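# Place the green block into the blue tray

## Task

Get the green block into the blue tray, and finish with the robot upright and level, since a fall or a lean counts as failure. Nothing may be knocked or moved out of the work area.

## Robot and tools

ROBOT. A Rainbow Robotics RB-Y1: a wheeled base with two drive wheels and two rear casters that can drive forward or back and turn but cannot strafe. On top are a torso whose lower part (the leg) folds at ankle, knee and hip, a head, and two seven-joint arms, each ending in a parallel gripper. Each wrist carries a camera in a case that sticks out sideways and can strike objects. The base is 0.58 m wide, extends 0.10 m ahead of the drive axle and 0.57 m behind it, and a spin in place sweeps a 0.58 m radius.

FRAMES. All positions are in metres. Base frame: origin on the floor midway between the drive wheels, x forward, y to the left, z up. The chest, left_hand and right_hand lines are in this frame. A hand point sits between the finger pads, 0.03 m back from the tips; the fingers point along the hand's -z and close along its x. Printed hand positions can be off, more so at long reach or with a load. base_odometry is in the odometry frame (the base frame at the start) and counts only wheel rotation, so wheel slip looks like travel; heading is in rad, left positive, -3.142 to 3.142.

TOOL move. Carries one action. Allowed combinations: base and/or joints (optionally with min_time_s or contact_limits); target alone or with min_time_s; or contact_limits alone. With no action it just reports state and images.
- base: one object {x_m_s, turn_rad_s, for_s}. These are velocities, not a destination. x_m_s is forward speed in m/s (0, or 0.005 to 1.5 in magnitude; negative reverses). turn_rad_s is turn rate in rad/s, left positive (0, or 0.02 to 1.509 in magnitude). for_s is how long to send them, 0.1 to 5 s. Travel is roughly speed times for_s; acceleration is 0.4 m/s² (turns 0.5 rad/s²). If |x_m_s| + 0.27|turn_rad_s| exceeds 1.5 both are scaled down.
- joints: a single flat object keyed by joint name, covering torso, both arms, both grippers and head together; each value is an absolute target, in rad, except grippers in m of opening (0 to 0.1). Useful ranges: torso_squat_rad 0 to 1.2 (lowers chest), torso_shift_rad -0.3 to 0.6 (hips forward), torso_pitch_rad -0.2 to 1.4 (bow forward), torso_yaw_rad -1.5 to 1.5 (left positive; lift both arms out 0.2 rad first). Shoulder pitch -2.356 to 2.356 (negative swings forward/up); left shoulder roll 0 to 3.141 and right -3.141 to 0 (both lift outward); shoulder yaw ±2.094; elbow -2.617 to 0.01 (negative bends); forearm roll ±3.141; wrist pitch -1.57 to 1.919; hand roll ±2.705; head_pan_rad ±0.523 (left positive), head_tilt_rad -0.35 to 1.57 (down positive). Torso combos must also hold: squat+shift<=1.52; squat-shift+pitch<=1.57; shift+0.5pitch-0.4squat<=0.7; shift+0.3pitch-0.5squat<=0.39, else it stops short as off_target.
- target: moves one hand to an absolute pose. side is "left" or "right"; x, y, z in metres in the base frame (-3 to 3) for the hand point; quat_wxyz is four numbers, orientation in the same convention as the printed hand lines. It is turned into joint angles once and the hand follows an arc, so split long moves into short steps. It is refused if another move is still running.
- min_time_s: 0.1 to 8 s, the shortest duration of the arm, head and torso motions.
- contact_limits: object with left_gripper_m and/or right_gripper_m, a grip current cap in mA, 200 to 672.5 (start value 672.5); it persists.
- cameras: list from head_camera, left_wrist_camera, right_wrist_camera, all.
- blocking: true/omitted waits until all motion rests; false returns in about 0.5 s while motion continues.

TOOL wait: seconds 0 to 10, optional cameras; returns state, early if running motions finish. TOOL stop: brakes all your running motions (optional cameras). TOOL zoom_image: camera name and region [x0, y0, x1, y1] in pixels of that camera's latest image, at most 504 by 504. TOOL finished_scene: ends the scene (optional scene 1); the block must stay in the tray unaided.

RESULTS. The move line shows done or the worst status. Per-motion words: done, moving, reached (hand within 10 mm and 2 degrees), short (with the miss), refused (with reason), off_target, stopped, not_followed (collision check held the arm back; the result says joint command not followed), contact_stop (torso only), time_out, limit_stop_at_<name> (built-in guard), torque_fault, limit_stop_at_motor_heat. An unplanned stop prevents the rest of that reply's move, wait and finished_scene calls. Base done only means the velocity was sent; it may have hit something. lidar_m: 12 distances in metres, 30-degree sectors, first straight ahead then counter-clockwise (4th left, 7th behind, 10th right), '-' for nothing; sees only at 0.23 m height. motor_effort: wheel load in percent, bracket is peak; a resting wheel over about 30 suggests pushing. Joint torques, external torques and wrist force/torque help detect contact or a held load but carry offsets.

GRIPPING. To hold the block, command an opening at least 0.005 m narrower than its width; off_target or done afterward are both normal.

AVOID. Tipping: no fast bending or rising with arms extended or a load, no sudden stops while driving, no driving into furniture, no catching the body on table edges. Arms must not collide with or squeeze each other (grippers and camera cases included); keep some outward shoulder roll. Do not drop the block from a height, slam, or push fixed objects hard; exceeding joint load limits causes a 10 s torque fault, and holding strain overheats motors. Keep everything inside the work area.

Each tool is called after "Request:" in YAML: its name, and indented under it one key for each argument.

## Session

Request:
move:
  cameras: ["all"]

Scene clock: 0.00 s.
Joint torques (N m): no reading
External joint torques (N m): no reading
Wrist force (N): no reading
Wrist torque (N m): no reading
Wrist force, peak (N): no reading
base_odometry: x=+0.000 y=+0.000 heading=+0.000
lidar_m: 2.63 2.48 1.61 1.48 1.58 2.41 2.48 2.51 2.95 2.29 2.32 2.87
base_status: not commanded
joint_positions: torso_squat_rad=+0.350 torso_shift_rad=+0.000 torso_pitch_rad=+0.000 torso_yaw_rad=+0.000 left_shoulder_pitch_rad=-0.044 left_shoulder_roll_rad=+0.013 left_shoulder_yaw_rad=+0.015 left_elbow_rad=-0.286 left_forearm_roll_rad=+0.033 left_wrist_pitch_rad=-0.012 left_hand_roll_rad=-0.026 left_gripper_m=+0.100 right_shoulder_pitch_rad=-0.021 right_shoulder_roll_rad=-0.025 right_shoulder_yaw_rad=-0.028 right_elbow_rad=-0.274 right_forearm_roll_rad=+0.039 right_wrist_pitch_rad=-0.026 right_hand_roll_rad=+0.041 right_gripper_m=+0.100 head_pan_rad=+0.000 head_tilt_rad=+0.400
joint_status: not commanded
wheel_motors_off: 0
motor_effort: left_wheel=+1 right_wheel=+1
chest: x=-0.2280 y=-0.0003 z=+1.2475 quat_wxyz=(+1.000, +0.000, +0.000, +0.000) (m; base frame)
left_hand: x=-0.0559 y=+0.2293 z=+0.5834 quat_wxyz=(+0.986, +0.006, -0.169, +0.003) (m; base frame)
right_hand: x=-0.0748 y=-0.2412 z=+0.5795 quat_wxyz=(+0.987, -0.019, -0.158, +0.031) (m; base frame)
pictures: head_camera, left_wrist_camera, right_wrist_camera
Images, in order (width x height): head_camera 896x504, left_wrist_camera 644x364, right_wrist_camera 644x364.

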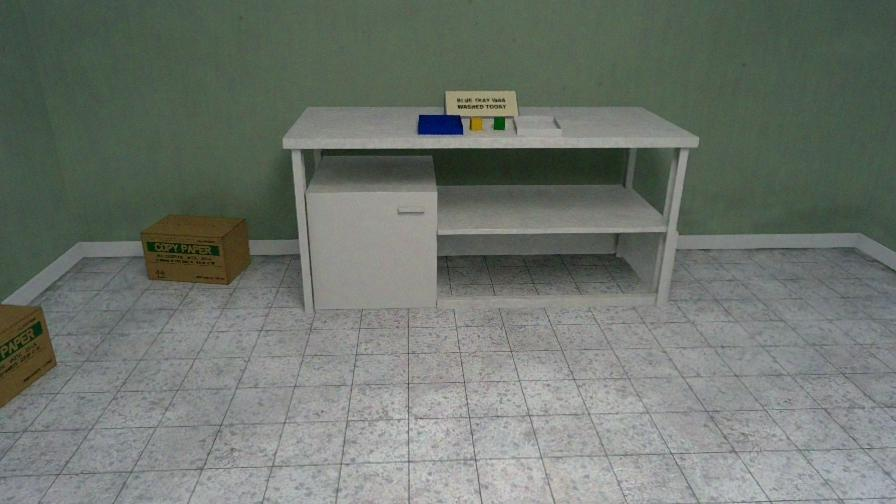

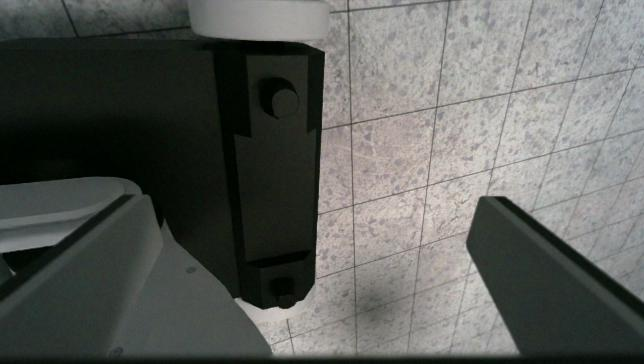

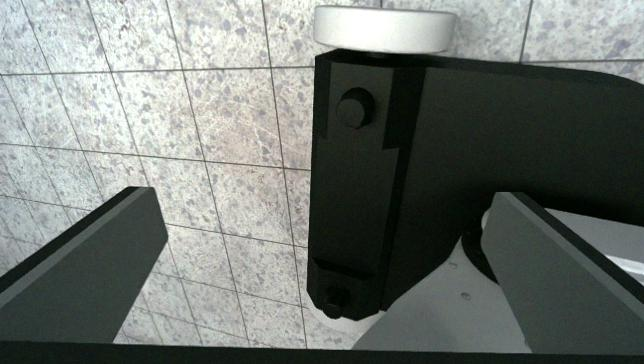

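Request:
zoom_image:
  camera: "head_camera"
  region: [390, 80, 590, 192]

Scaled by 2.520.

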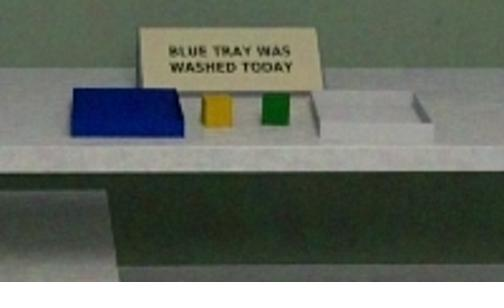

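Request:
move:
  base: {"x_m_s": 0.4, "for_s": 3.5}
  joints: {"head_tilt_rad": 0.5}
  cameras: ["head_camera"]

Scene clock: 20.27 s.
Joint torques (N m): left_arm=[-4.04 -0.38 0.1 -1.74 -0.12 -0.56 0.03] | right_arm=[-2.7 -0.88 -0.47 -2.24 -0.01 -0.62 -0.16]
External joint torques (N m): left_arm=[0.24 -0.95 0.06 0.58 -0.13 0.2 0.04] | right_arm=[0.95 0.43 -0.39 -0.29 -0.08 0.06 -0.17]
Wrist force (N): left_arm=[-1.7 -8.9 -14.1] | right_arm=[-3.9 -0.9 -4.3]
Wrist torque (N m): left_arm=[1.41 0.48 0.31] | right_arm=[0.18 -0.35 0.01]
Wrist force, peak (N): left_arm=[-1.5 -9.2 -14.7] | right_arm=[-3.7 -1.9 -4.1]
move: done
base_odometry: x=+1.400 y=+0.000 heading=+0.000
lidar_m: 1.25 1.26 1.79 1.76 1.78 2.52 3.86 3.92 2.31 2.30 2.57 1.60
base_status: done (sent for 3.5 of 3.5 s)
joint_positions: torso_squat_rad=+0.350 torso_shift_rad=+0.000 torso_pitch_rad=+0.000 torso_yaw_rad=+0.000 left_shoulder_pitch_rad=-0.044 left_shoulder_roll_rad=+0.013 left_shoulder_yaw_rad=+0.015 left_elbow_rad=-0.286 left_forearm_roll_rad=+0.033 left_wrist_pitch_rad=-0.012 left_hand_roll_rad=-0.026 left_gripper_m=+0.100 right_shoulder_pitch_rad=-0.021 right_shoulder_roll_rad=-0.025 right_shoulder_yaw_rad=-0.028 right_elbow_rad=-0.274 right_forearm_roll_rad=+0.039 right_wrist_pitch_rad=-0.026 right_hand_roll_rad=+0.041 right_gripper_m=+0.100 head_pan_rad=+0.000 head_tilt_rad=+0.500
joint_status: all done
wheel_motors_off: 0
motor_effort: left_wheel=+1(21) right_wheel=-1(38)
chest: x=-0.2280 y=-0.0003 z=+1.2475 quat_wxyz=(+1.000, +0.000, +0.000, +0.000) (m; base frame)
left_hand: x=-0.0558 y=+0.2293 z=+0.5834 quat_wxyz=(+0.986, +0.006, -0.169, +0.003) (m; base frame)
right_hand: x=-0.0748 y=-0.2412 z=+0.5795 quat_wxyz=(+0.987, -0.019, -0.158, +0.031) (m; base frame)
pictures: head_camera
Images, in order (width x height): head_camera 896x504.

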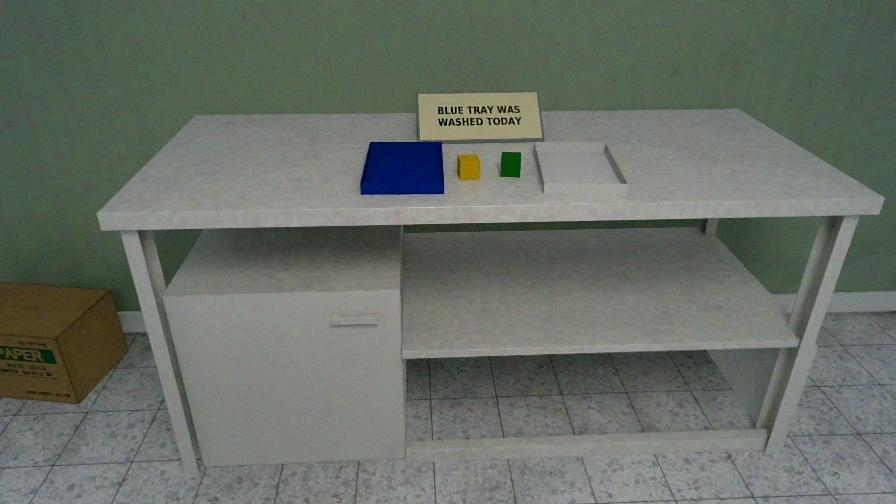

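Request:
zoom_image:
  camera: "head_camera"
  region: [350, 80, 650, 220]

Scaled by 1.680.

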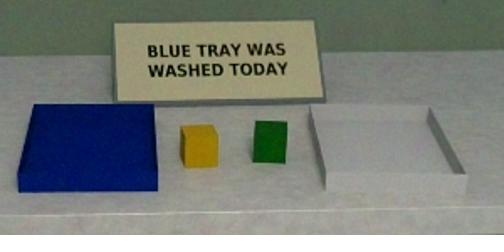

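Request:
move:
  joints: {"torso_pitch_rad": 0.4, "head_tilt_rad": 0.35}
  base: {"x_m_s": 0.3, "for_s": 2.0}
  cameras: []

Request:
move:
  target: {"side": "right", "x": 0.35, "y": -0.24, "z": 1.12, "quat_wxyz": [1, 0, 0, 0]}
  min_time_s: 2
  cameras: ["all"]

Scene clock: 53.17 s.
Joint torques (N m): left_arm=[7.19 -0.07 0.22 1.86 -0.21 0.13 0.1] | right_arm=[8.63 -0.57 -0.82 2.31 -0.06 0.15 -0.2]
External joint torques (N m): left_arm=[0.74 -0.44 0.13 -0.05 -0.21 0.12 0.09] | right_arm=[0.92 0.56 -0.55 -0.04 -0.03 0.04 -0.19]
Wrist force (N): left_arm=[0.9 -9.0 -14.5] | right_arm=[-0.4 -1.7 -3.9]
Wrist torque (N m): left_arm=[1.45 0.64 0.30] | right_arm=[0.28 -0.10 0.00]
Wrist force, peak (N): left_arm=[0.8 -9.1 -15.0] | right_arm=[-3.9 -1.5 -4.0]
move: done
base_odometry: x=+2.000 y=+0.000 heading=+0.000
lidar_m: 0.86 0.66 0.83 1.71 2.13 2.56 4.46 4.04 2.52 2.46 1.13 1.26
base_status: done (sent for 2 of 2 s)
joint_positions: torso_squat_rad=+0.350 torso_shift_rad=+0.000 torso_pitch_rad=+0.400 torso_yaw_rad=+0.000 left_shoulder_pitch_rad=-0.044 left_shoulder_roll_rad=+0.013 left_shoulder_yaw_rad=+0.015 left_elbow_rad=-0.286 left_forearm_roll_rad=+0.033 left_wrist_pitch_rad=-0.012 left_hand_roll_rad=-0.026 left_gripper_m=+0.100 right_shoulder_pitch_rad=-0.021 right_shoulder_roll_rad=-0.025 right_shoulder_yaw_rad=-0.028 right_elbow_rad=-0.274 right_forearm_roll_rad=+0.039 right_wrist_pitch_rad=-0.026 right_hand_roll_rad=+0.041 right_gripper_m=+0.100 head_pan_rad=+0.000 head_tilt_rad=+0.350
joint_status: all done
wheel_motors_off: 0
motor_effort: left_wheel=+2(23) right_wheel=-1(18)
chest: x=-0.1075 y=-0.0003 z=+1.2231 quat_wxyz=(+0.980, +0.000, +0.199, +0.000) (m; base frame)
left_hand: x=-0.2076 y=+0.2293 z=+0.5444 quat_wxyz=(+1.000, +0.006, +0.030, +0.002) (m; base frame)
right_hand: x=-0.2266 y=-0.2412 z=+0.5481 quat_wxyz=(+0.998, -0.013, +0.041, +0.034) (m; base frame)
pictures: none
No camera images: "cameras" was empty.

Scene clock: 55.50 s.
Joint torques (N m): left_arm=[7.24 -0.44 -0.19 1.91 -0.14 0.13 0.09] | right_arm=[-19.37 -9.82 -8.93 -2.64 0.26 -0.22 -0.07]
External joint torques (N m): left_arm=[0.78 -0.81 -0.28 0 -0.15 0.12 0.09] | right_arm=[0.85 1.11 0.55 -0.67 0.03 -0.2 -0.07]
Wrist force (N): left_arm=[1.3 -9.2 -14.4] | right_arm=[-1.2 -1.5 -4.6]
Wrist torque (N m): left_arm=[1.45 0.69 0.30] | right_arm=[0.25 -0.20 0.03]
Wrist force, peak (N): left_arm=[1.0 -9.2 -14.9] | right_arm=[-1.9 -1.9 -5.7]
move: done
base_odometry: x=+2.000 y=+0.000 heading=+0.000
lidar_m: 0.85 0.66 0.83 1.71 2.14 2.56 4.46 4.04 2.51 2.45 1.14 1.27
base_status: not commanded
joint_positions: torso_squat_rad=+0.350 torso_shift_rad=+0.000 torso_pitch_rad=+0.400 torso_yaw_rad=+0.000 left_shoulder_pitch_rad=-0.044 left_shoulder_roll_rad=+0.013 left_shoulder_yaw_rad=+0.015 left_elbow_rad=-0.286 left_forearm_roll_rad=+0.033 left_wrist_pitch_rad=-0.012 left_hand_roll_rad=-0.026 left_gripper_m=+0.100 right_shoulder_pitch_rad=-1.471 right_shoulder_roll_rad=-1.080 right_shoulder_yaw_rad=+0.618 right_elbow_rad=-1.511 right_forearm_roll_rad=-1.396 right_wrist_pitch_rad=+1.919 right_hand_roll_rad=-0.734 right_gripper_m=+0.100 head_pan_rad=+0.000 head_tilt_rad=+0.350
joint_status: all done
wheel_motors_off: 0
motor_effort: left_wheel=+2(5) right_wheel=-1(3)
chest: x=-0.1075 y=-0.0003 z=+1.2231 quat_wxyz=(+0.980, +0.000, +0.199, +0.000) (m; base frame)
left_hand: x=-0.2076 y=+0.2293 z=+0.5444 quat_wxyz=(+1.000, +0.006, +0.030, +0.002) (m; base frame)
right_hand: x=+0.3501 y=-0.2400 z=+1.1202 quat_wxyz=(+1.000, +0.000, +0.000, +0.000) (m; base frame)
right_hand_status: reached (checked arc, planned for 2.0 s): 0 mm and 0.1 deg off.
pictures: head_camera, left_wrist_camera, right_wrist_camera
Images, in order (width x height): head_camera 896x504, left_wrist_camera 644x364, right_wrist_camera 644x364.

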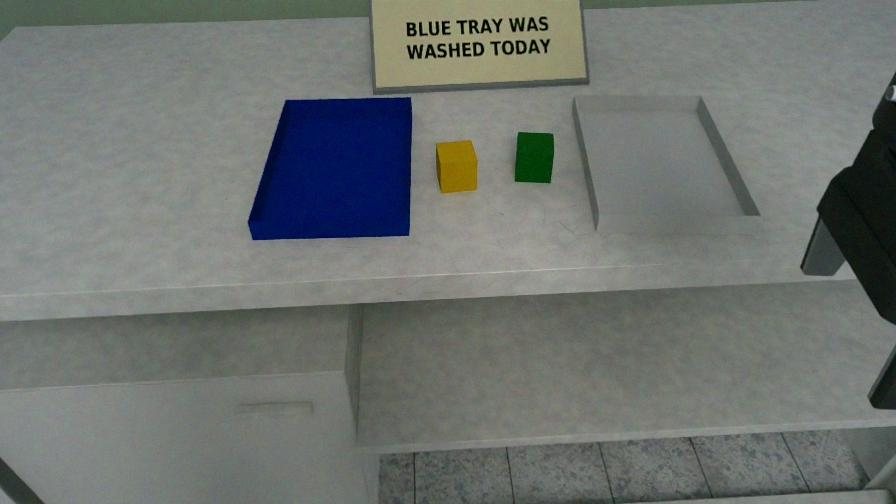

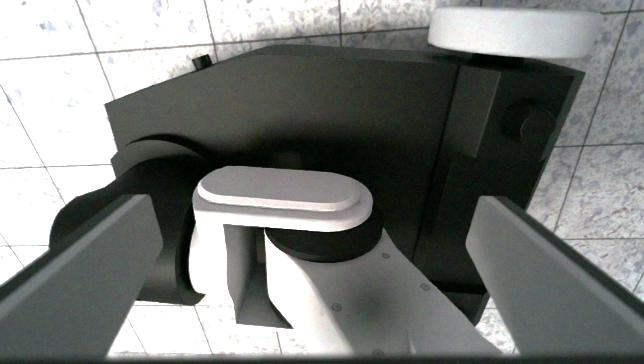

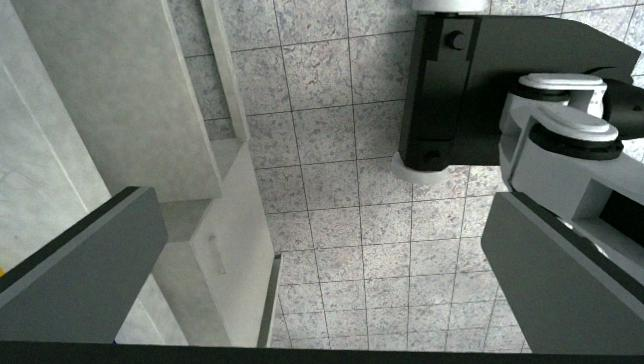

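Request:
move:
  base: {"x_m_s": 0.25, "for_s": 1.6}
  joints: {"head_tilt_rad": 0.55}
  cameras: ["head_camera", "right_wrist_camera"]

Scene clock: 87.00 s.
Joint torques (N m): left_arm=[7.29 -0.39 -0.13 2.22 -0.09 0.2 0.02] | right_arm=[-19.39 -9.66 -9.13 -2.58 0.24 -0.08 -0.12]
External joint torques (N m): left_arm=[0.83 -0.76 -0.22 0.31 -0.09 0.19 0.02] | right_arm=[0.83 1.26 0.35 -0.61 0.01 -0.06 -0.12]
Wrist force (N): left_arm=[0.9 -8.9 -14.2] | right_arm=[-1.6 -2.2 -4.2]
Wrist torque (N m): left_arm=[1.43 0.65 0.30] | right_arm=[0.31 -0.25 -0.01]
Wrist force, peak (N): left_arm=[0.9 -9.4 -14.9] | right_arm=[-1.0 -2.1 -4.8]
move: done
base_odometry: x=+2.400 y=+0.000 heading=+0.000
lidar_m: 0.91 0.31 0.33 0.71 1.79 2.44 4.86 3.98 2.62 2.43 0.94 0.99
base_status: done (sent for 1.6 of 1.6 s)
joint_positions: torso_squat_rad=+0.350 torso_shift_rad=+0.000 torso_pitch_rad=+0.400 torso_yaw_rad=+0.000 left_shoulder_pitch_rad=-0.044 left_shoulder_roll_rad=+0.013 left_shoulder_yaw_rad=+0.015 left_elbow_rad=-0.286 left_forearm_roll_rad=+0.033 left_wrist_pitch_rad=-0.012 left_hand_roll_rad=-0.026 left_gripper_m=+0.100 right_shoulder_pitch_rad=-1.471 right_shoulder_roll_rad=-1.080 right_shoulder_yaw_rad=+0.618 right_elbow_rad=-1.511 right_forearm_roll_rad=-1.396 right_wrist_pitch_rad=+1.919 right_hand_roll_rad=-0.734 right_gripper_m=+0.100 head_pan_rad=+0.000 head_tilt_rad=+0.550
joint_status: all done
wheel_motors_off: 0
motor_effort: left_wheel=-3(20) right_wheel=-2(17)
chest: x=-0.1075 y=-0.0003 z=+1.2231 quat_wxyz=(+0.980, +0.000, +0.199, +0.000) (m; base frame)
left_hand: x=-0.2076 y=+0.2293 z=+0.5444 quat_wxyz=(+1.000, +0.006, +0.030, +0.002) (m; base frame)
right_hand: x=+0.3500 y=-0.2400 z=+1.1202 quat_wxyz=(+1.000, +0.000, +0.000, +0.000) (m; base frame)
pictures: head_camera, right_wrist_camera
Images, in order (width x height): head_camera 896x504, right_wrist_camera 644x364.

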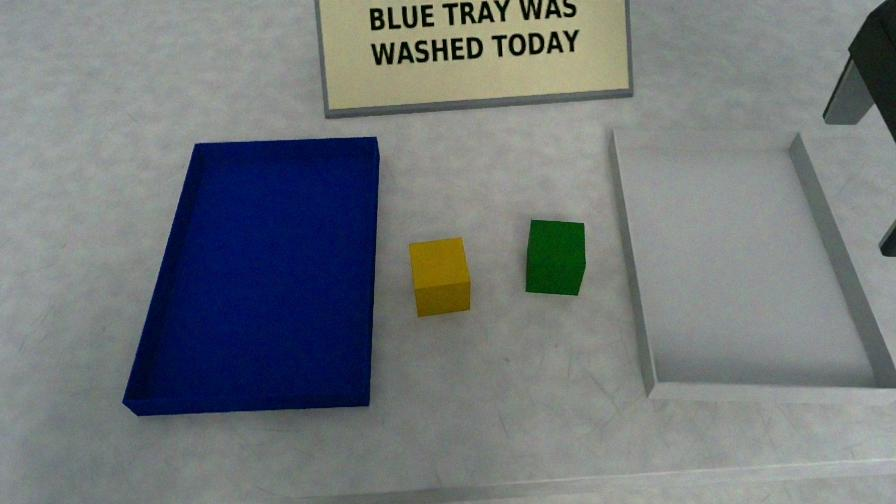

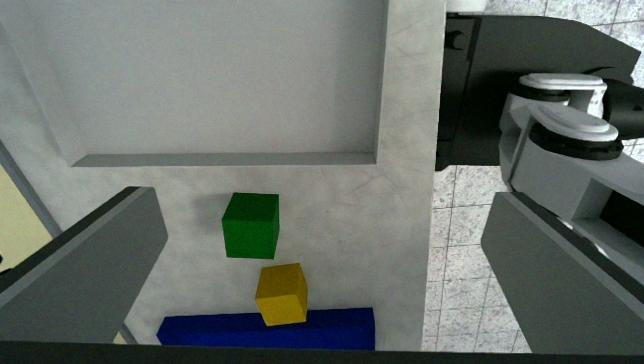

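Request:
move:
  target: {"side": "right", "x": 0.43, "y": -0.105, "z": 1.06, "quat_wxyz": [1, 0, 0, 0]}
  min_time_s: 1.5
  cameras: ["head_camera", "right_wrist_camera"]

Scene clock: 101.57 s.
Joint torques (N m): left_arm=[7.2 -0.48 -0.14 1.77 -0.05 0.2 0.03] | right_arm=[-25.64 -8.34 -5.45 -3.16 0.19 0.11 -0.12]
External joint torques (N m): left_arm=[0.74 -0.85 -0.23 -0.14 -0.06 0.19 0.02] | right_arm=[0.37 0.26 0.37 0.53 -0.06 0.15 -0.12]
Wrist force (N): left_arm=[0.9 -9.3 -14.5] | right_arm=[-1.0 -2.2 -4.0]
Wrist torque (N m): left_arm=[1.47 0.64 0.33] | right_arm=[0.32 -0.17 -0.04]
Wrist force, peak (N): left_arm=[0.8 -9.2 -14.9] | right_arm=[-0.9 -2.2 -4.9]
move: done
base_odometry: x=+2.400 y=+0.000 heading=+0.000
lidar_m: 0.90 0.31 0.33 0.72 1.79 2.43 4.85 3.97 2.62 2.43 0.94 0.99
base_status: not commanded
joint_positions: torso_squat_rad=+0.350 torso_shift_rad=+0.000 torso_pitch_rad=+0.400 torso_yaw_rad=+0.000 left_shoulder_pitch_rad=-0.044 left_shoulder_roll_rad=+0.013 left_shoulder_yaw_rad=+0.015 left_elbow_rad=-0.286 left_forearm_roll_rad=+0.033 left_wrist_pitch_rad=-0.012 left_hand_roll_rad=-0.026 left_gripper_m=+0.100 right_shoulder_pitch_rad=-1.760 right_shoulder_roll_rad=-0.530 right_shoulder_yaw_rad=+0.804 right_elbow_rad=-0.752 right_forearm_roll_rad=-1.161 right_wrist_pitch_rad=+1.715 right_hand_roll_rad=-0.581 right_gripper_m=+0.100 head_pan_rad=+0.000 head_tilt_rad=+0.550
joint_status: all done
wheel_motors_off: 0
motor_effort: left_wheel=-2(4) right_wheel=-1(3)
chest: x=-0.1075 y=-0.0003 z=+1.2231 quat_wxyz=(+0.980, +0.000, +0.199, +0.000) (m; base frame)
left_hand: x=-0.2076 y=+0.2293 z=+0.5444 quat_wxyz=(+1.000, +0.006, +0.030, +0.002) (m; base frame)
right_hand: x=+0.4295 y=-0.1050 z=+1.0601 quat_wxyz=(+1.000, +0.001, -0.003, +0.000) (m; base frame)
right_hand_status: reached (checked arc, planned for 1.5 s): 1 mm and 0.3 deg off.
pictures: head_camera, right_wrist_camera
Images, in order (width x height): head_camera 896x504, right_wrist_camera 644x364.

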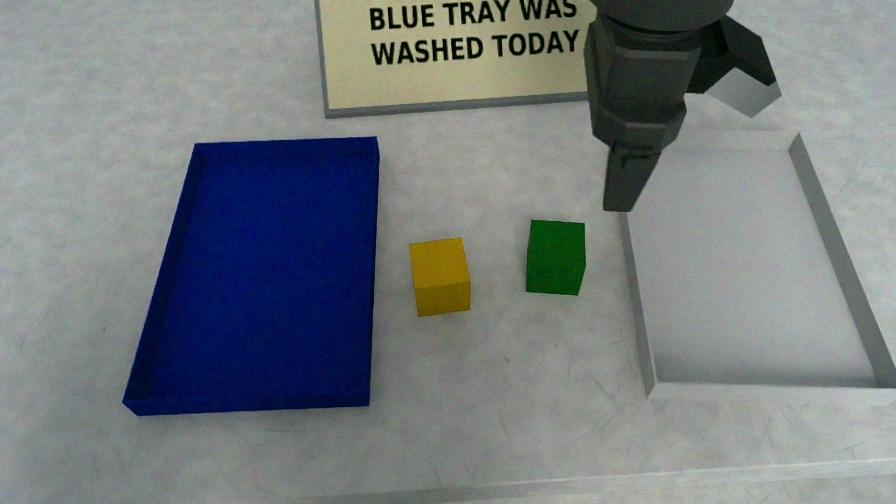

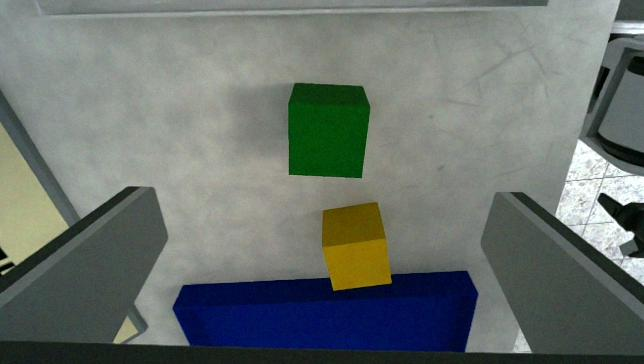

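Request:
zoom_image:
  camera: "right_wrist_camera"
  region: [230, 60, 430, 300]

Request:
zoom_image:
  camera: "head_camera"
  region: [380, 120, 700, 330]

Scaled by 2.100 from the camera's 644x364 image, which has a finer 828x468 frame.

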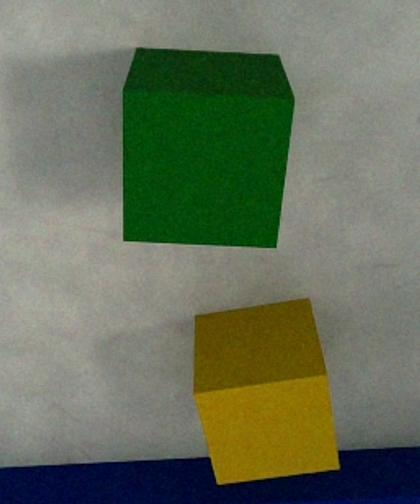

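Scaled by 1.575.

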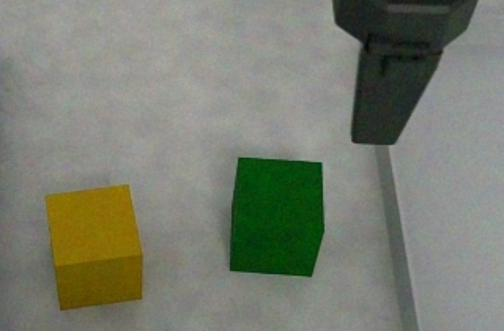

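Request:
move:
  target: {"side": "right", "x": 0.426, "y": -0.079, "z": 0.975, "quat_wxyz": [1, 0, 0, 0]}
  min_time_s: 1.2
  cameras: ["head_camera", "right_wrist_camera"]

Request:
zoom_image:
  camera: "right_wrist_camera"
  region: [200, 60, 450, 260]

Scene clock: 161.13 s.
Joint torques (N m): left_arm=[7.31 -0.61 0.02 1.88 0.01 0.16 0.18] | right_arm=[-23.78 -6.41 -4.01 -3.45 0.28 -0.08 0.05]
External joint torques (N m): left_arm=[0.85 -0.97 -0.07 -0.03 0.01 0.15 0.18] | right_arm=[2.12 1.41 0.52 0.41 0.03 -0.04 0.05]
Wrist force (N): left_arm=[0.7 -9.2 -14.7] | right_arm=[-1.3 -1.7 -4.4]
Wrist torque (N m): left_arm=[1.46 0.62 0.31] | right_arm=[0.27 -0.17 -0.04]
Wrist force, peak (N): left_arm=[0.8 -9.4 -15.0] | right_arm=[-1.1 -2.0 -4.9]
move: done
base_odometry: x=+2.400 y=+0.000 heading=+0.000
lidar_m: 0.91 0.31 0.33 0.71 1.79 2.43 4.85 3.97 2.62 2.43 0.94 0.99
base_status: not commanded
joint_positions: torso_squat_rad=+0.350 torso_shift_rad=+0.000 torso_pitch_rad=+0.400 torso_yaw_rad=+0.000 left_shoulder_pitch_rad=-0.044 left_shoulder_roll_rad=+0.013 left_shoulder_yaw_rad=+0.015 left_elbow_rad=-0.286 left_forearm_roll_rad=+0.033 left_wrist_pitch_rad=-0.012 left_hand_roll_rad=-0.026 left_gripper_m=+0.100 right_shoulder_pitch_rad=-1.684 right_shoulder_roll_rad=-0.379 right_shoulder_yaw_rad=+0.853 right_elbow_rad=-0.579 right_forearm_roll_rad=-1.104 right_wrist_pitch_rad=+1.522 right_hand_roll_rad=-0.547 right_gripper_m=+0.100 head_pan_rad=+0.000 head_tilt_rad=+0.550
joint_status: all done
wheel_motors_off: 0
motor_effort: left_wheel=-2(6) right_wheel=-2(3)
chest: x=-0.1075 y=-0.0003 z=+1.2231 quat_wxyz=(+0.980, +0.000, +0.199, +0.000) (m; base frame)
left_hand: x=-0.2076 y=+0.2293 z=+0.5444 quat_wxyz=(+1.000, +0.006, +0.030, +0.002) (m; base frame)
right_hand: x=+0.4255 y=-0.0792 z=+0.9754 quat_wxyz=(+1.000, +0.001, -0.003, +0.000) (m; base frame)
right_hand_status: reached (checked arc, planned for 1.2 s): 1 mm and 0.4 deg off.
pictures: head_camera, right_wrist_camera
Images, in order (width x height): head_camera 896x504, right_wrist_camera 644x364.

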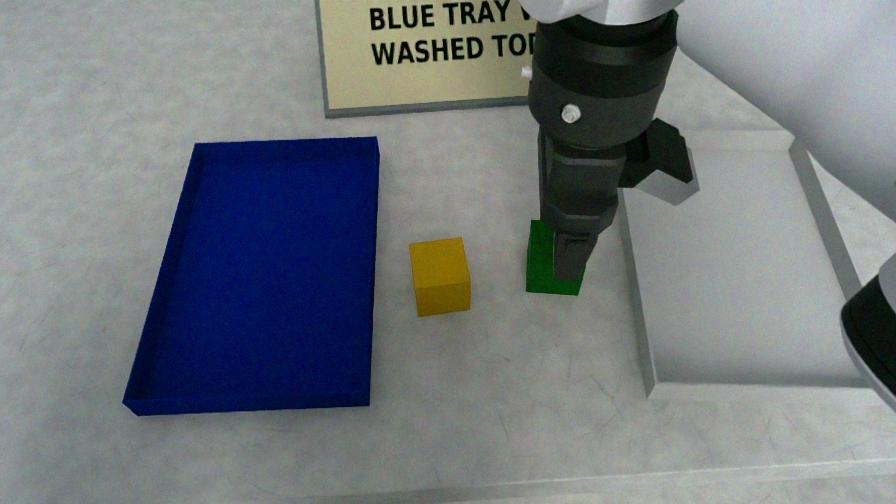

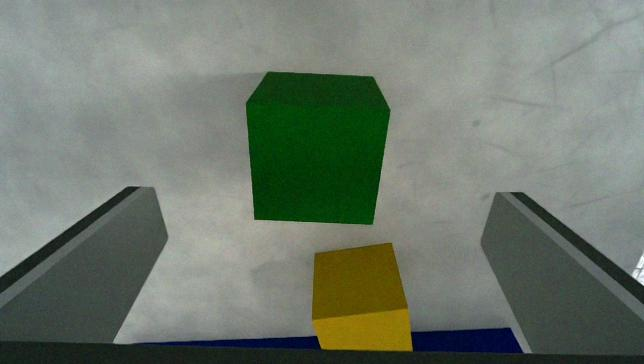

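Scaled by 2.016 from the camera's 644x364 image, which has a finer 828x468 frame.

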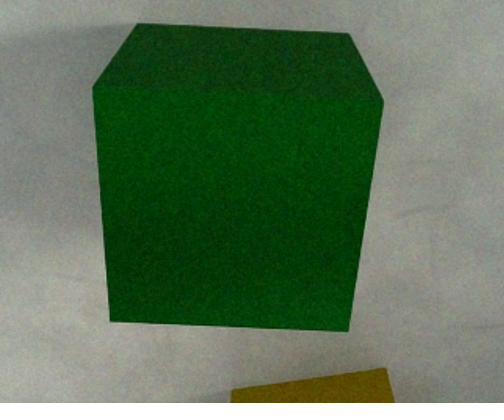

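Request:
move:
  target: {"side": "right", "x": 0.4285, "y": -0.082, "z": 0.917, "quat_wxyz": [0.9998, 0, 0, -0.02]}
  min_time_s: 1.5
  cameras: ["head_camera", "right_wrist_camera"]

Scene clock: 201.03 s.
Joint torques (N m): left_arm=[7.09 -0.19 0 1.7 -0.12 0.01 0] | right_arm=[-23.13 -6.03 -1.18 -3.23 0.33 -0.11 0.05]
External joint torques (N m): left_arm=[0.63 -0.56 -0.09 -0.21 -0.12 0 0] | right_arm=[2.47 1.33 0.88 0.41 0.08 -0.01 0.05]
Wrist force (N): left_arm=[0.8 -9.2 -14.2] | right_arm=[-1.2 -1.2 -4.4]
Wrist torque (N m): left_arm=[1.45 0.63 0.32] | right_arm=[0.15 -0.16 -0.04]
Wrist force, peak (N): left_arm=[1.0 -9.3 -14.9] | right_arm=[-1.9 -1.4 -4.8]
move: short
base_odometry: x=+2.400 y=+0.000 heading=+0.000
lidar_m: 0.90 0.31 0.33 0.72 1.79 2.44 4.85 3.98 2.61 2.43 0.94 0.99
base_status: not commanded
joint_positions: torso_squat_rad=+0.350 torso_shift_rad=+0.000 torso_pitch_rad=+0.400 torso_yaw_rad=+0.000 left_shoulder_pitch_rad=-0.044 left_shoulder_roll_rad=+0.013 left_shoulder_yaw_rad=+0.015 left_elbow_rad=-0.286 left_forearm_roll_rad=+0.033 left_wrist_pitch_rad=-0.012 left_hand_roll_rad=-0.026 left_gripper_m=+0.100 right_shoulder_pitch_rad=-1.675 right_shoulder_roll_rad=-0.242 right_shoulder_yaw_rad=+0.857 right_elbow_rad=-0.267 right_forearm_roll_rad=-1.085 right_wrist_pitch_rad=+1.314 right_hand_roll_rad=-0.436 right_gripper_m=+0.100 head_pan_rad=+0.000 head_tilt_rad=+0.550
joint_status: all done
wheel_motors_off: 0
motor_effort: left_wheel=-1(4) right_wheel=-2(3)
chest: x=-0.1075 y=-0.0003 z=+1.2231 quat_wxyz=(+0.980, +0.000, +0.199, +0.000) (m; base frame)
left_hand: x=-0.2076 y=+0.2293 z=+0.5444 quat_wxyz=(+1.000, +0.006, +0.030, +0.002) (m; base frame)
right_hand: x=+0.4282 y=-0.0820 z=+0.9175 quat_wxyz=(+1.000, +0.005, -0.018, -0.020) (m; base frame)
right_hand_status: short (checked arc, as near as the solve gets, planned for 1.5 s): 1 mm and 2.2 deg off. The place is met; only the turn is off.
pictures: head_camera, right_wrist_camera
Images, in order (width x height): head_camera 896x504, right_wrist_camera 644x364.

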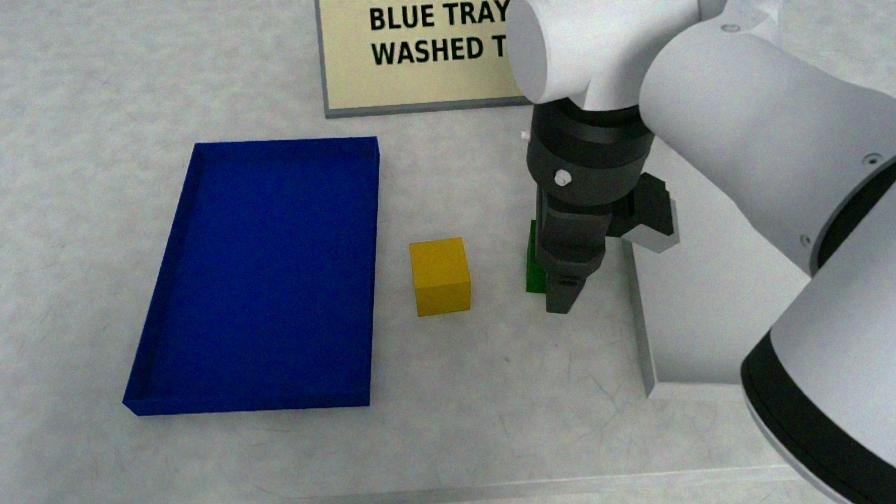

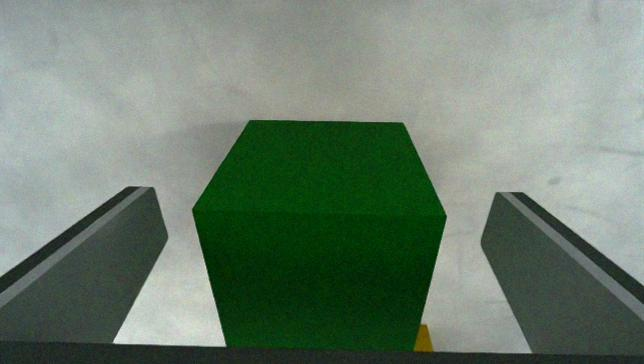

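Request:
move:
  joints: {"right_gripper_m": 0.035}
  contact_limits: {"right_gripper_m": 450}
  cameras: ["right_wrist_camera"]

Scene clock: 208.53 s.
Joint torques (N m): left_arm=[7.2 -0.51 0.46 1.96 -0.09 0.1 -0.01] | right_arm=[-23.12 -5.93 -1.02 -3.35 0.31 -0.13 -0.01]
External joint torques (N m): left_arm=[0.74 -0.88 0.37 0.05 -0.09 0.09 -0.02] | right_arm=[2.49 1.43 1.04 0.3 0.05 -0.03 -0.02]
Wrist force (N): left_arm=[1.1 -9.2 -14.4] | right_arm=[-1.2 -2.0 -2.7]
Wrist torque (N m): left_arm=[1.45 0.67 0.31] | right_arm=[0.30 -0.16 -0.05]
Wrist force, peak (N): left_arm=[1.1 -9.3 -14.8] | right_arm=[-1.4 -2.3 -4.7]
move: off_target
base_odometry: x=+2.400 y=+0.000 heading=+0.000
lidar_m: 0.90 0.31 0.33 0.72 1.79 2.43 4.86 3.98 2.62 2.43 0.94 0.98
base_status: not commanded
joint_positions: torso_squat_rad=+0.350 torso_shift_rad=+0.000 torso_pitch_rad=+0.400 torso_yaw_rad=+0.000 left_shoulder_pitch_rad=-0.044 left_shoulder_roll_rad=+0.013 left_shoulder_yaw_rad=+0.015 left_elbow_rad=-0.286 left_forearm_roll_rad=+0.033 left_wrist_pitch_rad=-0.012 left_hand_roll_rad=-0.026 left_gripper_m=+0.100 right_shoulder_pitch_rad=-1.675 right_shoulder_roll_rad=-0.242 right_shoulder_yaw_rad=+0.857 right_elbow_rad=-0.267 right_forearm_roll_rad=-1.085 right_wrist_pitch_rad=+1.314 right_hand_roll_rad=-0.436 right_gripper_m=+0.049 head_pan_rad=+0.000 head_tilt_rad=+0.550
joint_status: right_gripper_m off_target (ended at +0.049, target +0.035)
wheel_motors_off: 0
motor_effort: left_wheel=-3(3) right_wheel=+0(3)
contact_limits: right_gripper_m 450 mA
chest: x=-0.1075 y=-0.0003 z=+1.2231 quat_wxyz=(+0.980, +0.000, +0.199, +0.000) (m; base frame)
left_hand: x=-0.2076 y=+0.2293 z=+0.5444 quat_wxyz=(+1.000, +0.006, +0.030, +0.002) (m; base frame)
right_hand: x=+0.4282 y=-0.0820 z=+0.9175 quat_wxyz=(+1.000, +0.005, -0.018, -0.020) (m; base frame)
pictures: right_wrist_camera
Images, in order (width x height): right_wrist_camera 644x364.

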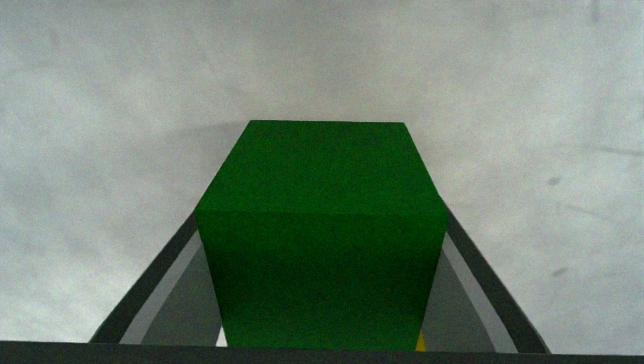

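Request:
move:
  target: {"side": "right", "x": 0.42, "y": -0.082, "z": 1.03, "quat_wxyz": [1, 0, 0, 0]}
  min_time_s: 1.5
  cameras: ["right_wrist_camera"]

Request:
move:
  joints: {"left_shoulder_roll_rad": 0.4}
  cameras: []

Request:
move:
  joints: {"torso_yaw_rad": 0.4, "head_pan_rad": -0.2}
  min_time_s: 2
  cameras: ["head_camera", "right_wrist_camera"]

Scene clock: 246.70 s.
Joint torques (N m): left_arm=[7.06 -0.51 -0.36 1.87 -0.23 0.19 -0.04] | right_arm=[-25.98 -7.54 -7.3 -5.15 -0.12 0.05 -0.22]
External joint torques (N m): left_arm=[0.6 -0.88 -0.45 -0.04 -0.23 0.18 -0.04] | right_arm=[-0.08 0.62 -1.67 -1.28 -0.35 0.04 -0.22]
Wrist force (N): left_arm=[0.9 -9.0 -14.6] | right_arm=[-1.3 -1.5 -5.3]
Wrist torque (N m): left_arm=[1.43 0.66 0.33] | right_arm=[0.23 -0.17 0.05]
Wrist force, peak (N): left_arm=[1.0 -9.2 -14.9] | right_arm=[-1.5 -2.3 -5.3]
move: done
base_odometry: x=+2.400 y=+0.000 heading=+0.000
lidar_m: 0.90 0.31 0.33 0.70 1.78 2.43 4.86 3.98 2.62 2.43 0.94 0.98
base_status: not commanded
joint_positions: torso_squat_rad=+0.350 torso_shift_rad=+0.000 torso_pitch_rad=+0.400 torso_yaw_rad=+0.000 left_shoulder_pitch_rad=-0.044 left_shoulder_roll_rad=+0.013 left_shoulder_yaw_rad=+0.015 left_elbow_rad=-0.286 left_forearm_roll_rad=+0.033 left_wrist_pitch_rad=-0.012 left_hand_roll_rad=-0.026 left_gripper_m=+0.100 right_shoulder_pitch_rad=-1.726 right_shoulder_roll_rad=-0.460 right_shoulder_yaw_rad=+0.814 right_elbow_rad=-0.733 right_forearm_roll_rad=-1.132 right_wrist_pitch_rad=+1.680 right_hand_roll_rad=-0.614 right_gripper_m=+0.049 head_pan_rad=+0.000 head_tilt_rad=+0.550
joint_status: all done
wheel_motors_off: 0
motor_effort: left_wheel=+0(3) right_wheel=-1(3)
contact_limits: right_gripper_m 450 mA
chest: x=-0.1075 y=-0.0003 z=+1.2231 quat_wxyz=(+0.980, +0.000, +0.199, +0.000) (m; base frame)
left_hand: x=-0.2076 y=+0.2293 z=+0.5444 quat_wxyz=(+1.000, +0.006, +0.030, +0.002) (m; base frame)
right_hand: x=+0.4192 y=-0.0822 z=+1.0300 quat_wxyz=(+1.000, -0.002, +0.007, +0.000) (m; base frame)
right_hand_status: reached (checked arc, planned for 1.5 s): 1 mm and 0.8 deg off.
pictures: right_wrist_camera
Images, in order (width x height): right_wrist_camera 644x364.

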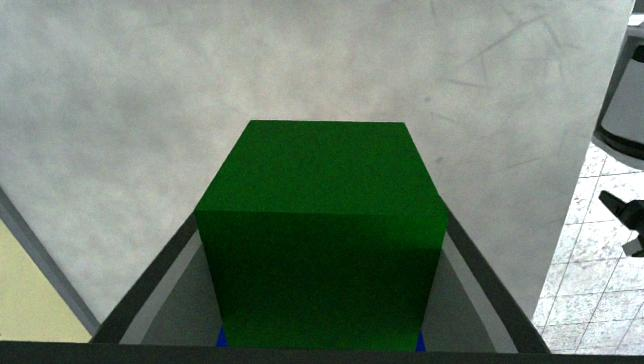

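Scene clock: 247.87 s.
Joint torques (N m): left_arm=[8.01 8.31 0.91 2.21 0.11 0.11 -0.03] | right_arm=[-25.92 -7.71 -7.55 -4.94 -0.06 0.08 -0.19]
External joint torques (N m): left_arm=[1.03 -2.08 -0.41 0.22 0.06 0.09 -0.04] | right_arm=[-0.01 0.45 -1.92 -1.07 -0.3 0.08 -0.19]
Wrist force (N): left_arm=[1.2 -10.9 -14.2] | right_arm=[-1.0 -1.6 -5.3]
Wrist torque (N m): left_arm=[1.54 0.69 0.29] | right_arm=[0.23 -0.16 0.06]
Wrist force, peak (N): left_arm=[0.7 -11.4 -14.7] | right_arm=[-1.5 -2.4 -5.2]
move: done
base_odometry: x=+2.400 y=+0.000 heading=+0.000
lidar_m: 0.90 0.31 0.31 0.71 1.78 2.44 4.86 3.98 2.62 2.44 0.93 0.98
base_status: not commanded
joint_positions: torso_squat_rad=+0.350 torso_shift_rad=+0.000 torso_pitch_rad=+0.400 torso_yaw_rad=+0.000 left_shoulder_pitch_rad=-0.044 left_shoulder_roll_rad=+0.400 left_shoulder_yaw_rad=+0.015 left_elbow_rad=-0.286 left_forearm_roll_rad=+0.033 left_wrist_pitch_rad=-0.012 left_hand_roll_rad=-0.026 left_gripper_m=+0.100 right_shoulder_pitch_rad=-1.726 right_shoulder_roll_rad=-0.460 right_shoulder_yaw_rad=+0.814 right_elbow_rad=-0.733 right_forearm_roll_rad=-1.132 right_wrist_pitch_rad=+1.680 right_hand_roll_rad=-0.614 right_gripper_m=+0.049 head_pan_rad=+0.000 head_tilt_rad=+0.550
joint_status: all done
wheel_motors_off: 0
motor_effort: left_wheel=+0(4) right_wheel=-2(3)
contact_limits: right_gripper_m 450 mA
chest: x=-0.1075 y=-0.0003 z=+1.2231 quat_wxyz=(+0.980, +0.000, +0.199, +0.000) (m; base frame)
left_hand: x=-0.1825 y=+0.5123 z=+0.5993 quat_wxyz=(+0.980, +0.189, +0.026, -0.061) (m; base frame)
right_hand: x=+0.4192 y=-0.0822 z=+1.0300 quat_wxyz=(+1.000, -0.002, +0.007, +0.000) (m; base frame)
pictures: none
No camera images: "cameras" was empty.

Scene clock: 250.17 s.
Joint torques (N m): left_arm=[7.03 13.19 1.06 1.6 -0.1 0.21 0.02] | right_arm=[-27.42 -4.07 -7.53 -5.75 -0.13 -0.19 -0.21]
External joint torques (N m): left_arm=[0.68 -1.17 -0.75 -0.18 -0.16 0.21 0.01] | right_arm=[-0.33 0.23 -2.07 -0.86 -0.15 0.03 -0.22]
Wrist force (N): left_arm=[1.1 -12.4 -13.9] | right_arm=[-1.1 -2.5 -5.4]
Wrist torque (N m): left_arm=[1.66 0.67 0.27] | right_arm=[0.26 -0.16 0.01]
Wrist force, peak (N): left_arm=[1.1 -12.4 -13.9] | right_arm=[-1.5 -2.9 -5.7]
move: done
base_odometry: x=+2.400 y=+0.000 heading=+0.000
lidar_m: 0.90 0.30 0.33 0.71 1.79 2.43 4.85 3.98 2.62 2.44 0.94 0.99
base_status: not commanded
joint_positions: torso_squat_rad=+0.350 torso_shift_rad=+0.000 torso_pitch_rad=+0.400 torso_yaw_rad=+0.400 left_shoulder_pitch_rad=-0.044 left_shoulder_roll_rad=+0.400 left_shoulder_yaw_rad=+0.015 left_elbow_rad=-0.286 left_forearm_roll_rad=+0.033 left_wrist_pitch_rad=-0.012 left_hand_roll_rad=-0.026 left_gripper_m=+0.100 right_shoulder_pitch_rad=-1.726 right_shoulder_roll_rad=-0.460 right_shoulder_yaw_rad=+0.814 right_elbow_rad=-0.733 right_forearm_roll_rad=-1.132 right_wrist_pitch_rad=+1.680 right_hand_roll_rad=-0.614 right_gripper_m=+0.049 head_pan_rad=-0.200 head_tilt_rad=+0.550
joint_status: all done
wheel_motors_off: 0
motor_effort: left_wheel=-2(5) right_wheel=-1(2)
contact_limits: right_gripper_m 450 mA
chest: x=-0.1075 y=-0.0003 z=+1.2231 quat_wxyz=(+0.961, +0.040, +0.195, +0.195) (m; base frame)
left_hand: x=-0.3789 y=+0.5395 z=+0.6823 quat_wxyz=(+0.957, +0.256, +0.065, +0.122) (m; base frame)
right_hand: x=+0.4079 y=+0.1424 z=+1.0349 quat_wxyz=(+0.980, +0.074, +0.006, +0.184) (m; base frame)
pictures: head_camera, right_wrist_camera
Images, in order (width x height): head_camera 896x504, right_wrist_camera 644x364.

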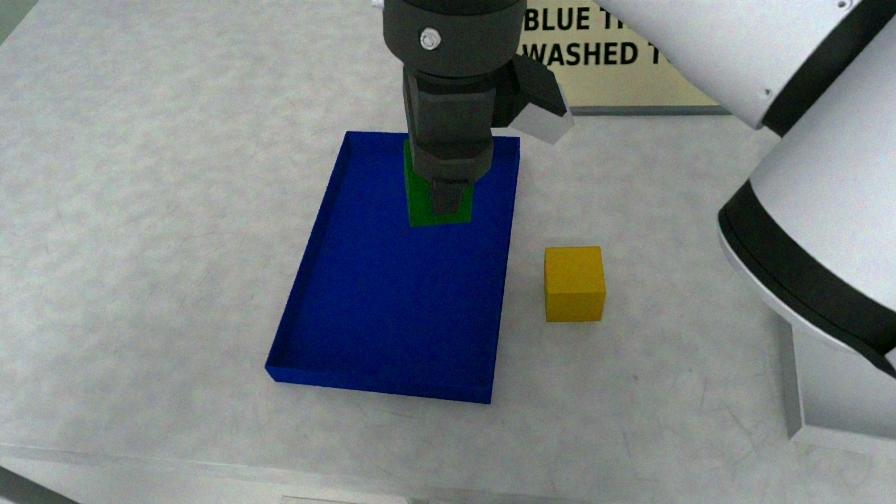

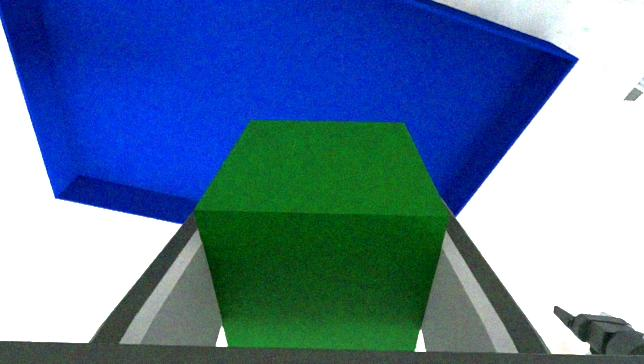

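Request:
move:
  joints: {"torso_yaw_rad": 0.55, "head_pan_rad": -0.3}
  min_time_s: 1.2
  cameras: []

Request:
move:
  target: {"side": "right", "x": 0.412, "y": 0.165, "z": 0.965, "quat_wxyz": [0.9847, 0, 0, 0.1741]}
  min_time_s: 1.5
  cameras: ["head_camera", "right_wrist_camera"]

Scene clock: 266.43 s.
Joint torques (N m): left_arm=[5.71 14.54 1.94 1.49 -0.05 0.03 0.05] | right_arm=[-27.43 -2.76 -7.33 -6.07 -0.28 -0.29 -0.29]
External joint torques (N m): left_arm=[0.03 -1.17 -0.03 -0.06 -0.12 0.06 0.04] | right_arm=[-0.06 0.26 -1.95 -0.9 -0.23 0.03 -0.29]
Wrist force (N): left_arm=[0.8 -12.2 -13.7] | right_arm=[-1.6 -2.9 -4.8]
Wrist torque (N m): left_arm=[1.60 0.66 0.29] | right_arm=[0.29 -0.18 0.03]
Wrist force, peak (N): left_arm=[0.7 -12.8 -13.8] | right_arm=[-1.7 -3.3 -5.2]
move: done
base_odometry: x=+2.400 y=+0.000 heading=+0.000
lidar_m: 0.91 0.31 0.32 0.71 1.79 2.44 4.86 3.98 2.62 2.43 0.94 0.98
base_status: not commanded
joint_positions: torso_squat_rad=+0.350 torso_shift_rad=+0.000 torso_pitch_rad=+0.400 torso_yaw_rad=+0.550 left_shoulder_pitch_rad=-0.044 left_shoulder_roll_rad=+0.400 left_shoulder_yaw_rad=+0.015 left_elbow_rad=-0.286 left_forearm_roll_rad=+0.033 left_wrist_pitch_rad=-0.012 left_hand_roll_rad=-0.026 left_gripper_m=+0.100 right_shoulder_pitch_rad=-1.726 right_shoulder_roll_rad=-0.460 right_shoulder_yaw_rad=+0.814 right_elbow_rad=-0.733 right_forearm_roll_rad=-1.132 right_wrist_pitch_rad=+1.680 right_hand_roll_rad=-0.614 right_gripper_m=+0.049 head_pan_rad=-0.300 head_tilt_rad=+0.550
joint_status: all done
wheel_motors_off: 0
motor_effort: left_wheel=-2(4) right_wheel=+0(2)
contact_limits: right_gripper_m 450 mA
chest: x=-0.1075 y=-0.0003 z=+1.2231 quat_wxyz=(+0.943, +0.054, +0.191, +0.266) (m; base frame)
left_hand: x=-0.4528 y=+0.5275 z=+0.7135 quat_wxyz=(+0.938, +0.279, +0.079, +0.189) (m; base frame)
right_hand: x=+0.3826 y=+0.2227 z=+1.0457 quat_wxyz=(+0.962, +0.102, +0.006, +0.251) (m; base frame)
pictures: none
No camera images: "cameras" was empty.

Scene clock: 268.27 s.
Joint torques (N m): left_arm=[6.35 14.51 1.65 1.48 0.07 0.08 0.17] | right_arm=[-25.15 -3.42 -4.3 -4.55 0.2 -0.24 -0.3]
External joint torques (N m): left_arm=[0.67 -1.2 -0.32 -0.06 -0.01 0.12 0.16] | right_arm=[1.97 -0.31 0.59 0.09 -0.04 -0.22 -0.3]
Wrist force (N): left_arm=[0.9 -12.2 -13.7] | right_arm=[-0.8 -1.6 -4.8]
Wrist torque (N m): left_arm=[1.62 0.67 0.29] | right_arm=[0.24 -0.13 0.00]
Wrist force, peak (N): left_arm=[0.5 -12.5 -13.8] | right_arm=[-1.9 -2.7 -5.3]
move: done
base_odometry: x=+2.400 y=+0.000 heading=+0.000
lidar_m: 0.91 0.31 0.32 0.72 1.79 2.43 4.86 3.98 2.62 2.43 0.93 0.99
base_status: not commanded
joint_positions: torso_squat_rad=+0.350 torso_shift_rad=+0.000 torso_pitch_rad=+0.400 torso_yaw_rad=+0.550 left_shoulder_pitch_rad=-0.044 left_shoulder_roll_rad=+0.400 left_shoulder_yaw_rad=+0.015 left_elbow_rad=-0.286 left_forearm_roll_rad=+0.033 left_wrist_pitch_rad=-0.012 left_hand_roll_rad=-0.026 left_gripper_m=+0.100 right_shoulder_pitch_rad=-1.624 right_shoulder_roll_rad=-0.479 right_shoulder_yaw_rad=+0.919 right_elbow_rad=-0.668 right_forearm_roll_rad=-1.026 right_wrist_pitch_rad=+1.642 right_hand_roll_rad=-0.692 right_gripper_m=+0.049 head_pan_rad=-0.300 head_tilt_rad=+0.550
joint_status: all done
wheel_motors_off: 0
motor_effort: left_wheel=-1(4) right_wheel=-1(2)
contact_limits: right_gripper_m 450 mA
chest: x=-0.1075 y=-0.0003 z=+1.2231 quat_wxyz=(+0.943, +0.054, +0.191, +0.266) (m; base frame)
left_hand: x=-0.4528 y=+0.5275 z=+0.7135 quat_wxyz=(+0.938, +0.279, +0.079, +0.189) (m; base frame)
right_hand: x=+0.4119 y=+0.1651 z=+0.9653 quat_wxyz=(+0.985, +0.001, -0.001, +0.174) (m; base frame)
right_hand_status: reached (checked arc, planned for 1.5 s): 0 mm and 0.1 deg off.
pictures: head_camera, right_wrist_camera
Images, in order (width x height): head_camera 896x504, right_wrist_camera 644x364.

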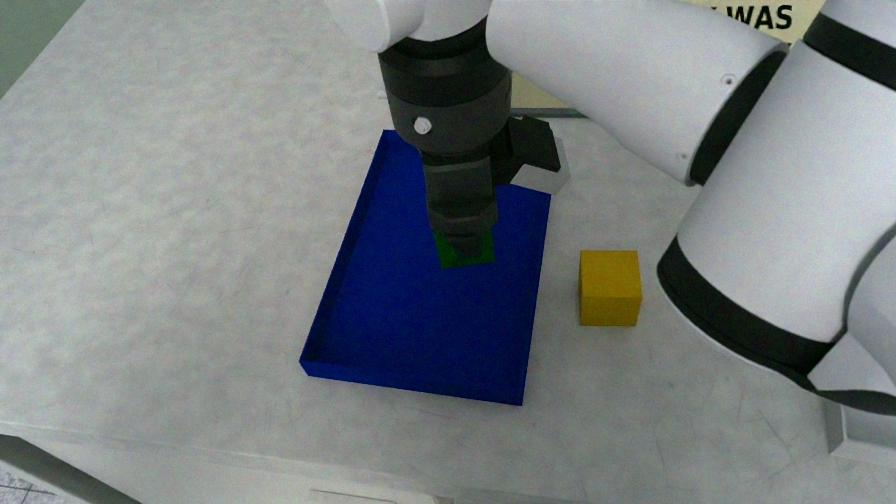

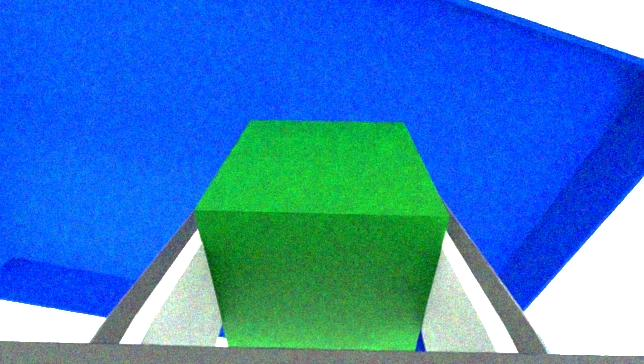

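Request:
move:
  target: {"side": "right", "x": 0.412, "y": 0.165, "z": 0.930, "quat_wxyz": [0.9847, 0, 0, 0.1741]}
  min_time_s: 1.2
  cameras: []

Request:
move:
  target: {"side": "right", "x": 0.412, "y": 0.165, "z": 0.925, "quat_wxyz": [0.9847, 0, 0, 0.1741]}
  min_time_s: 0.6
  cameras: ["right_wrist_camera"]

Scene clock: 278.67 s.
Joint torques (N m): left_arm=[5.97 14.24 1.68 1.64 -0.09 0 0.13] | right_arm=[-24.99 -1.79 -3.42 -4.27 0.29 -0.15 0.06]
External joint torques (N m): left_arm=[0.29 -1.47 -0.29 0.1 -0.16 0.04 0.12] | right_arm=[2.02 1.16 0.88 0.38 0.04 -0.12 0.06]
Wrist force (N): left_arm=[0.6 -12.4 -13.7] | right_arm=[-0.6 -1.6 -4.6]
Wrist torque (N m): left_arm=[1.64 0.62 0.29] | right_arm=[0.19 -0.09 -0.06]
Wrist force, peak (N): left_arm=[1.0 -12.4 -14.1] | right_arm=[-1.3 -1.8 -5.6]
move: done
base_odometry: x=+2.400 y=+0.000 heading=+0.000
lidar_m: 0.90 0.31 0.32 0.72 1.79 2.43 4.86 3.97 2.62 2.43 0.94 0.99
base_status: not commanded
joint_positions: torso_squat_rad=+0.350 torso_shift_rad=+0.000 torso_pitch_rad=+0.400 torso_yaw_rad=+0.550 left_shoulder_pitch_rad=-0.044 left_shoulder_roll_rad=+0.400 left_shoulder_yaw_rad=+0.015 left_elbow_rad=-0.286 left_forearm_roll_rad=+0.033 left_wrist_pitch_rad=-0.012 left_hand_roll_rad=-0.026 left_gripper_m=+0.100 right_shoulder_pitch_rad=-1.585 right_shoulder_roll_rad=-0.443 right_shoulder_yaw_rad=+0.934 right_elbow_rad=-0.585 right_forearm_roll_rad=-1.008 right_wrist_pitch_rad=+1.553 right_hand_roll_rad=-0.655 right_gripper_m=+0.049 head_pan_rad=-0.300 head_tilt_rad=+0.550
joint_status: all done
wheel_motors_off: 0
motor_effort: left_wheel=-3(3) right_wheel=-1(2)
contact_limits: right_gripper_m 450 mA
chest: x=-0.1075 y=-0.0003 z=+1.2231 quat_wxyz=(+0.943, +0.054, +0.191, +0.266) (m; base frame)
left_hand: x=-0.4528 y=+0.5275 z=+0.7135 quat_wxyz=(+0.938, +0.279, +0.079, +0.189) (m; base frame)
right_hand: x=+0.4120 y=+0.1648 z=+0.9304 quat_wxyz=(+0.985, +0.001, -0.002, +0.174) (m; base frame)
right_hand_status: reached (checked arc, planned for 1.2 s): 0 mm and 0.2 deg off.
pictures: none
No camera images: "cameras" was empty.

Scene clock: 279.60 s.
Joint torques (N m): left_arm=[5.67 14.26 1.94 1.29 -0.21 0.14 0.02] | right_arm=[-24.93 -1.57 -3.21 -4.27 0.27 -0.12 -0.02]
External joint torques (N m): left_arm=[-0.01 -1.44 -0.03 -0.25 -0.28 0.18 0.01] | right_arm=[2.08 1.35 0.86 0.36 0.02 -0.09 -0.02]
Wrist force (N): left_arm=[0.7 -12.1 -13.5] | right_arm=[-1.3 -1.5 -5.0]
Wrist torque (N m): left_arm=[1.60 0.63 0.28] | right_arm=[0.24 -0.19 -0.05]
Wrist force, peak (N): left_arm=[0.7 -12.7 -13.7] | right_arm=[-1.2 -1.3 -5.3]
move: done
base_odometry: x=+2.400 y=+0.000 heading=+0.000
lidar_m: 0.91 0.30 0.33 0.71 1.79 2.44 4.85 3.98 2.62 2.43 0.94 0.98
base_status: not commanded
joint_positions: torso_squat_rad=+0.350 torso_shift_rad=+0.000 torso_pitch_rad=+0.400 torso_yaw_rad=+0.550 left_shoulder_pitch_rad=-0.044 left_shoulder_roll_rad=+0.400 left_shoulder_yaw_rad=+0.015 left_elbow_rad=-0.286 left_forearm_roll_rad=+0.033 left_wrist_pitch_rad=-0.012 left_hand_roll_rad=-0.026 left_gripper_m=+0.100 right_shoulder_pitch_rad=-1.585 right_shoulder_roll_rad=-0.430 right_shoulder_yaw_rad=+0.935 right_elbow_rad=-0.554 right_forearm_roll_rad=-1.006 right_wrist_pitch_rad=+1.538 right_hand_roll_rad=-0.641 right_gripper_m=+0.049 head_pan_rad=-0.300 head_tilt_rad=+0.550
joint_status: all done
wheel_motors_off: 0
motor_effort: left_wheel=+0(3) right_wheel=-2(2)
contact_limits: right_gripper_m 450 mA
chest: x=-0.1075 y=-0.0003 z=+1.2231 quat_wxyz=(+0.943, +0.054, +0.191, +0.266) (m; base frame)
left_hand: x=-0.4528 y=+0.5275 z=+0.7135 quat_wxyz=(+0.938, +0.279, +0.079, +0.189) (m; base frame)
right_hand: x=+0.4120 y=+0.1649 z=+0.9254 quat_wxyz=(+0.985, +0.001, -0.001, +0.174) (m; base frame)
right_hand_status: reached (checked arc, planned for 0.6 s): 0 mm and 0.1 deg off.
pictures: right_wrist_camera
Images, in order (width x height): right_wrist_camera 644x364.

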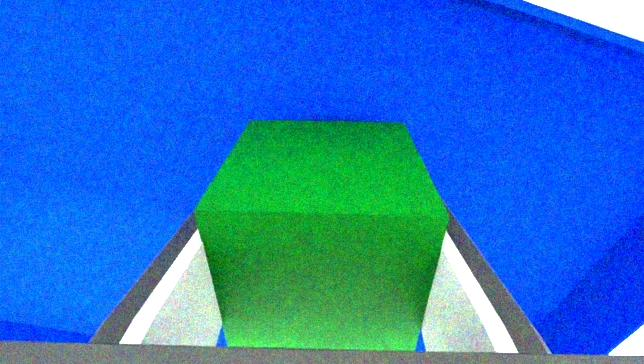

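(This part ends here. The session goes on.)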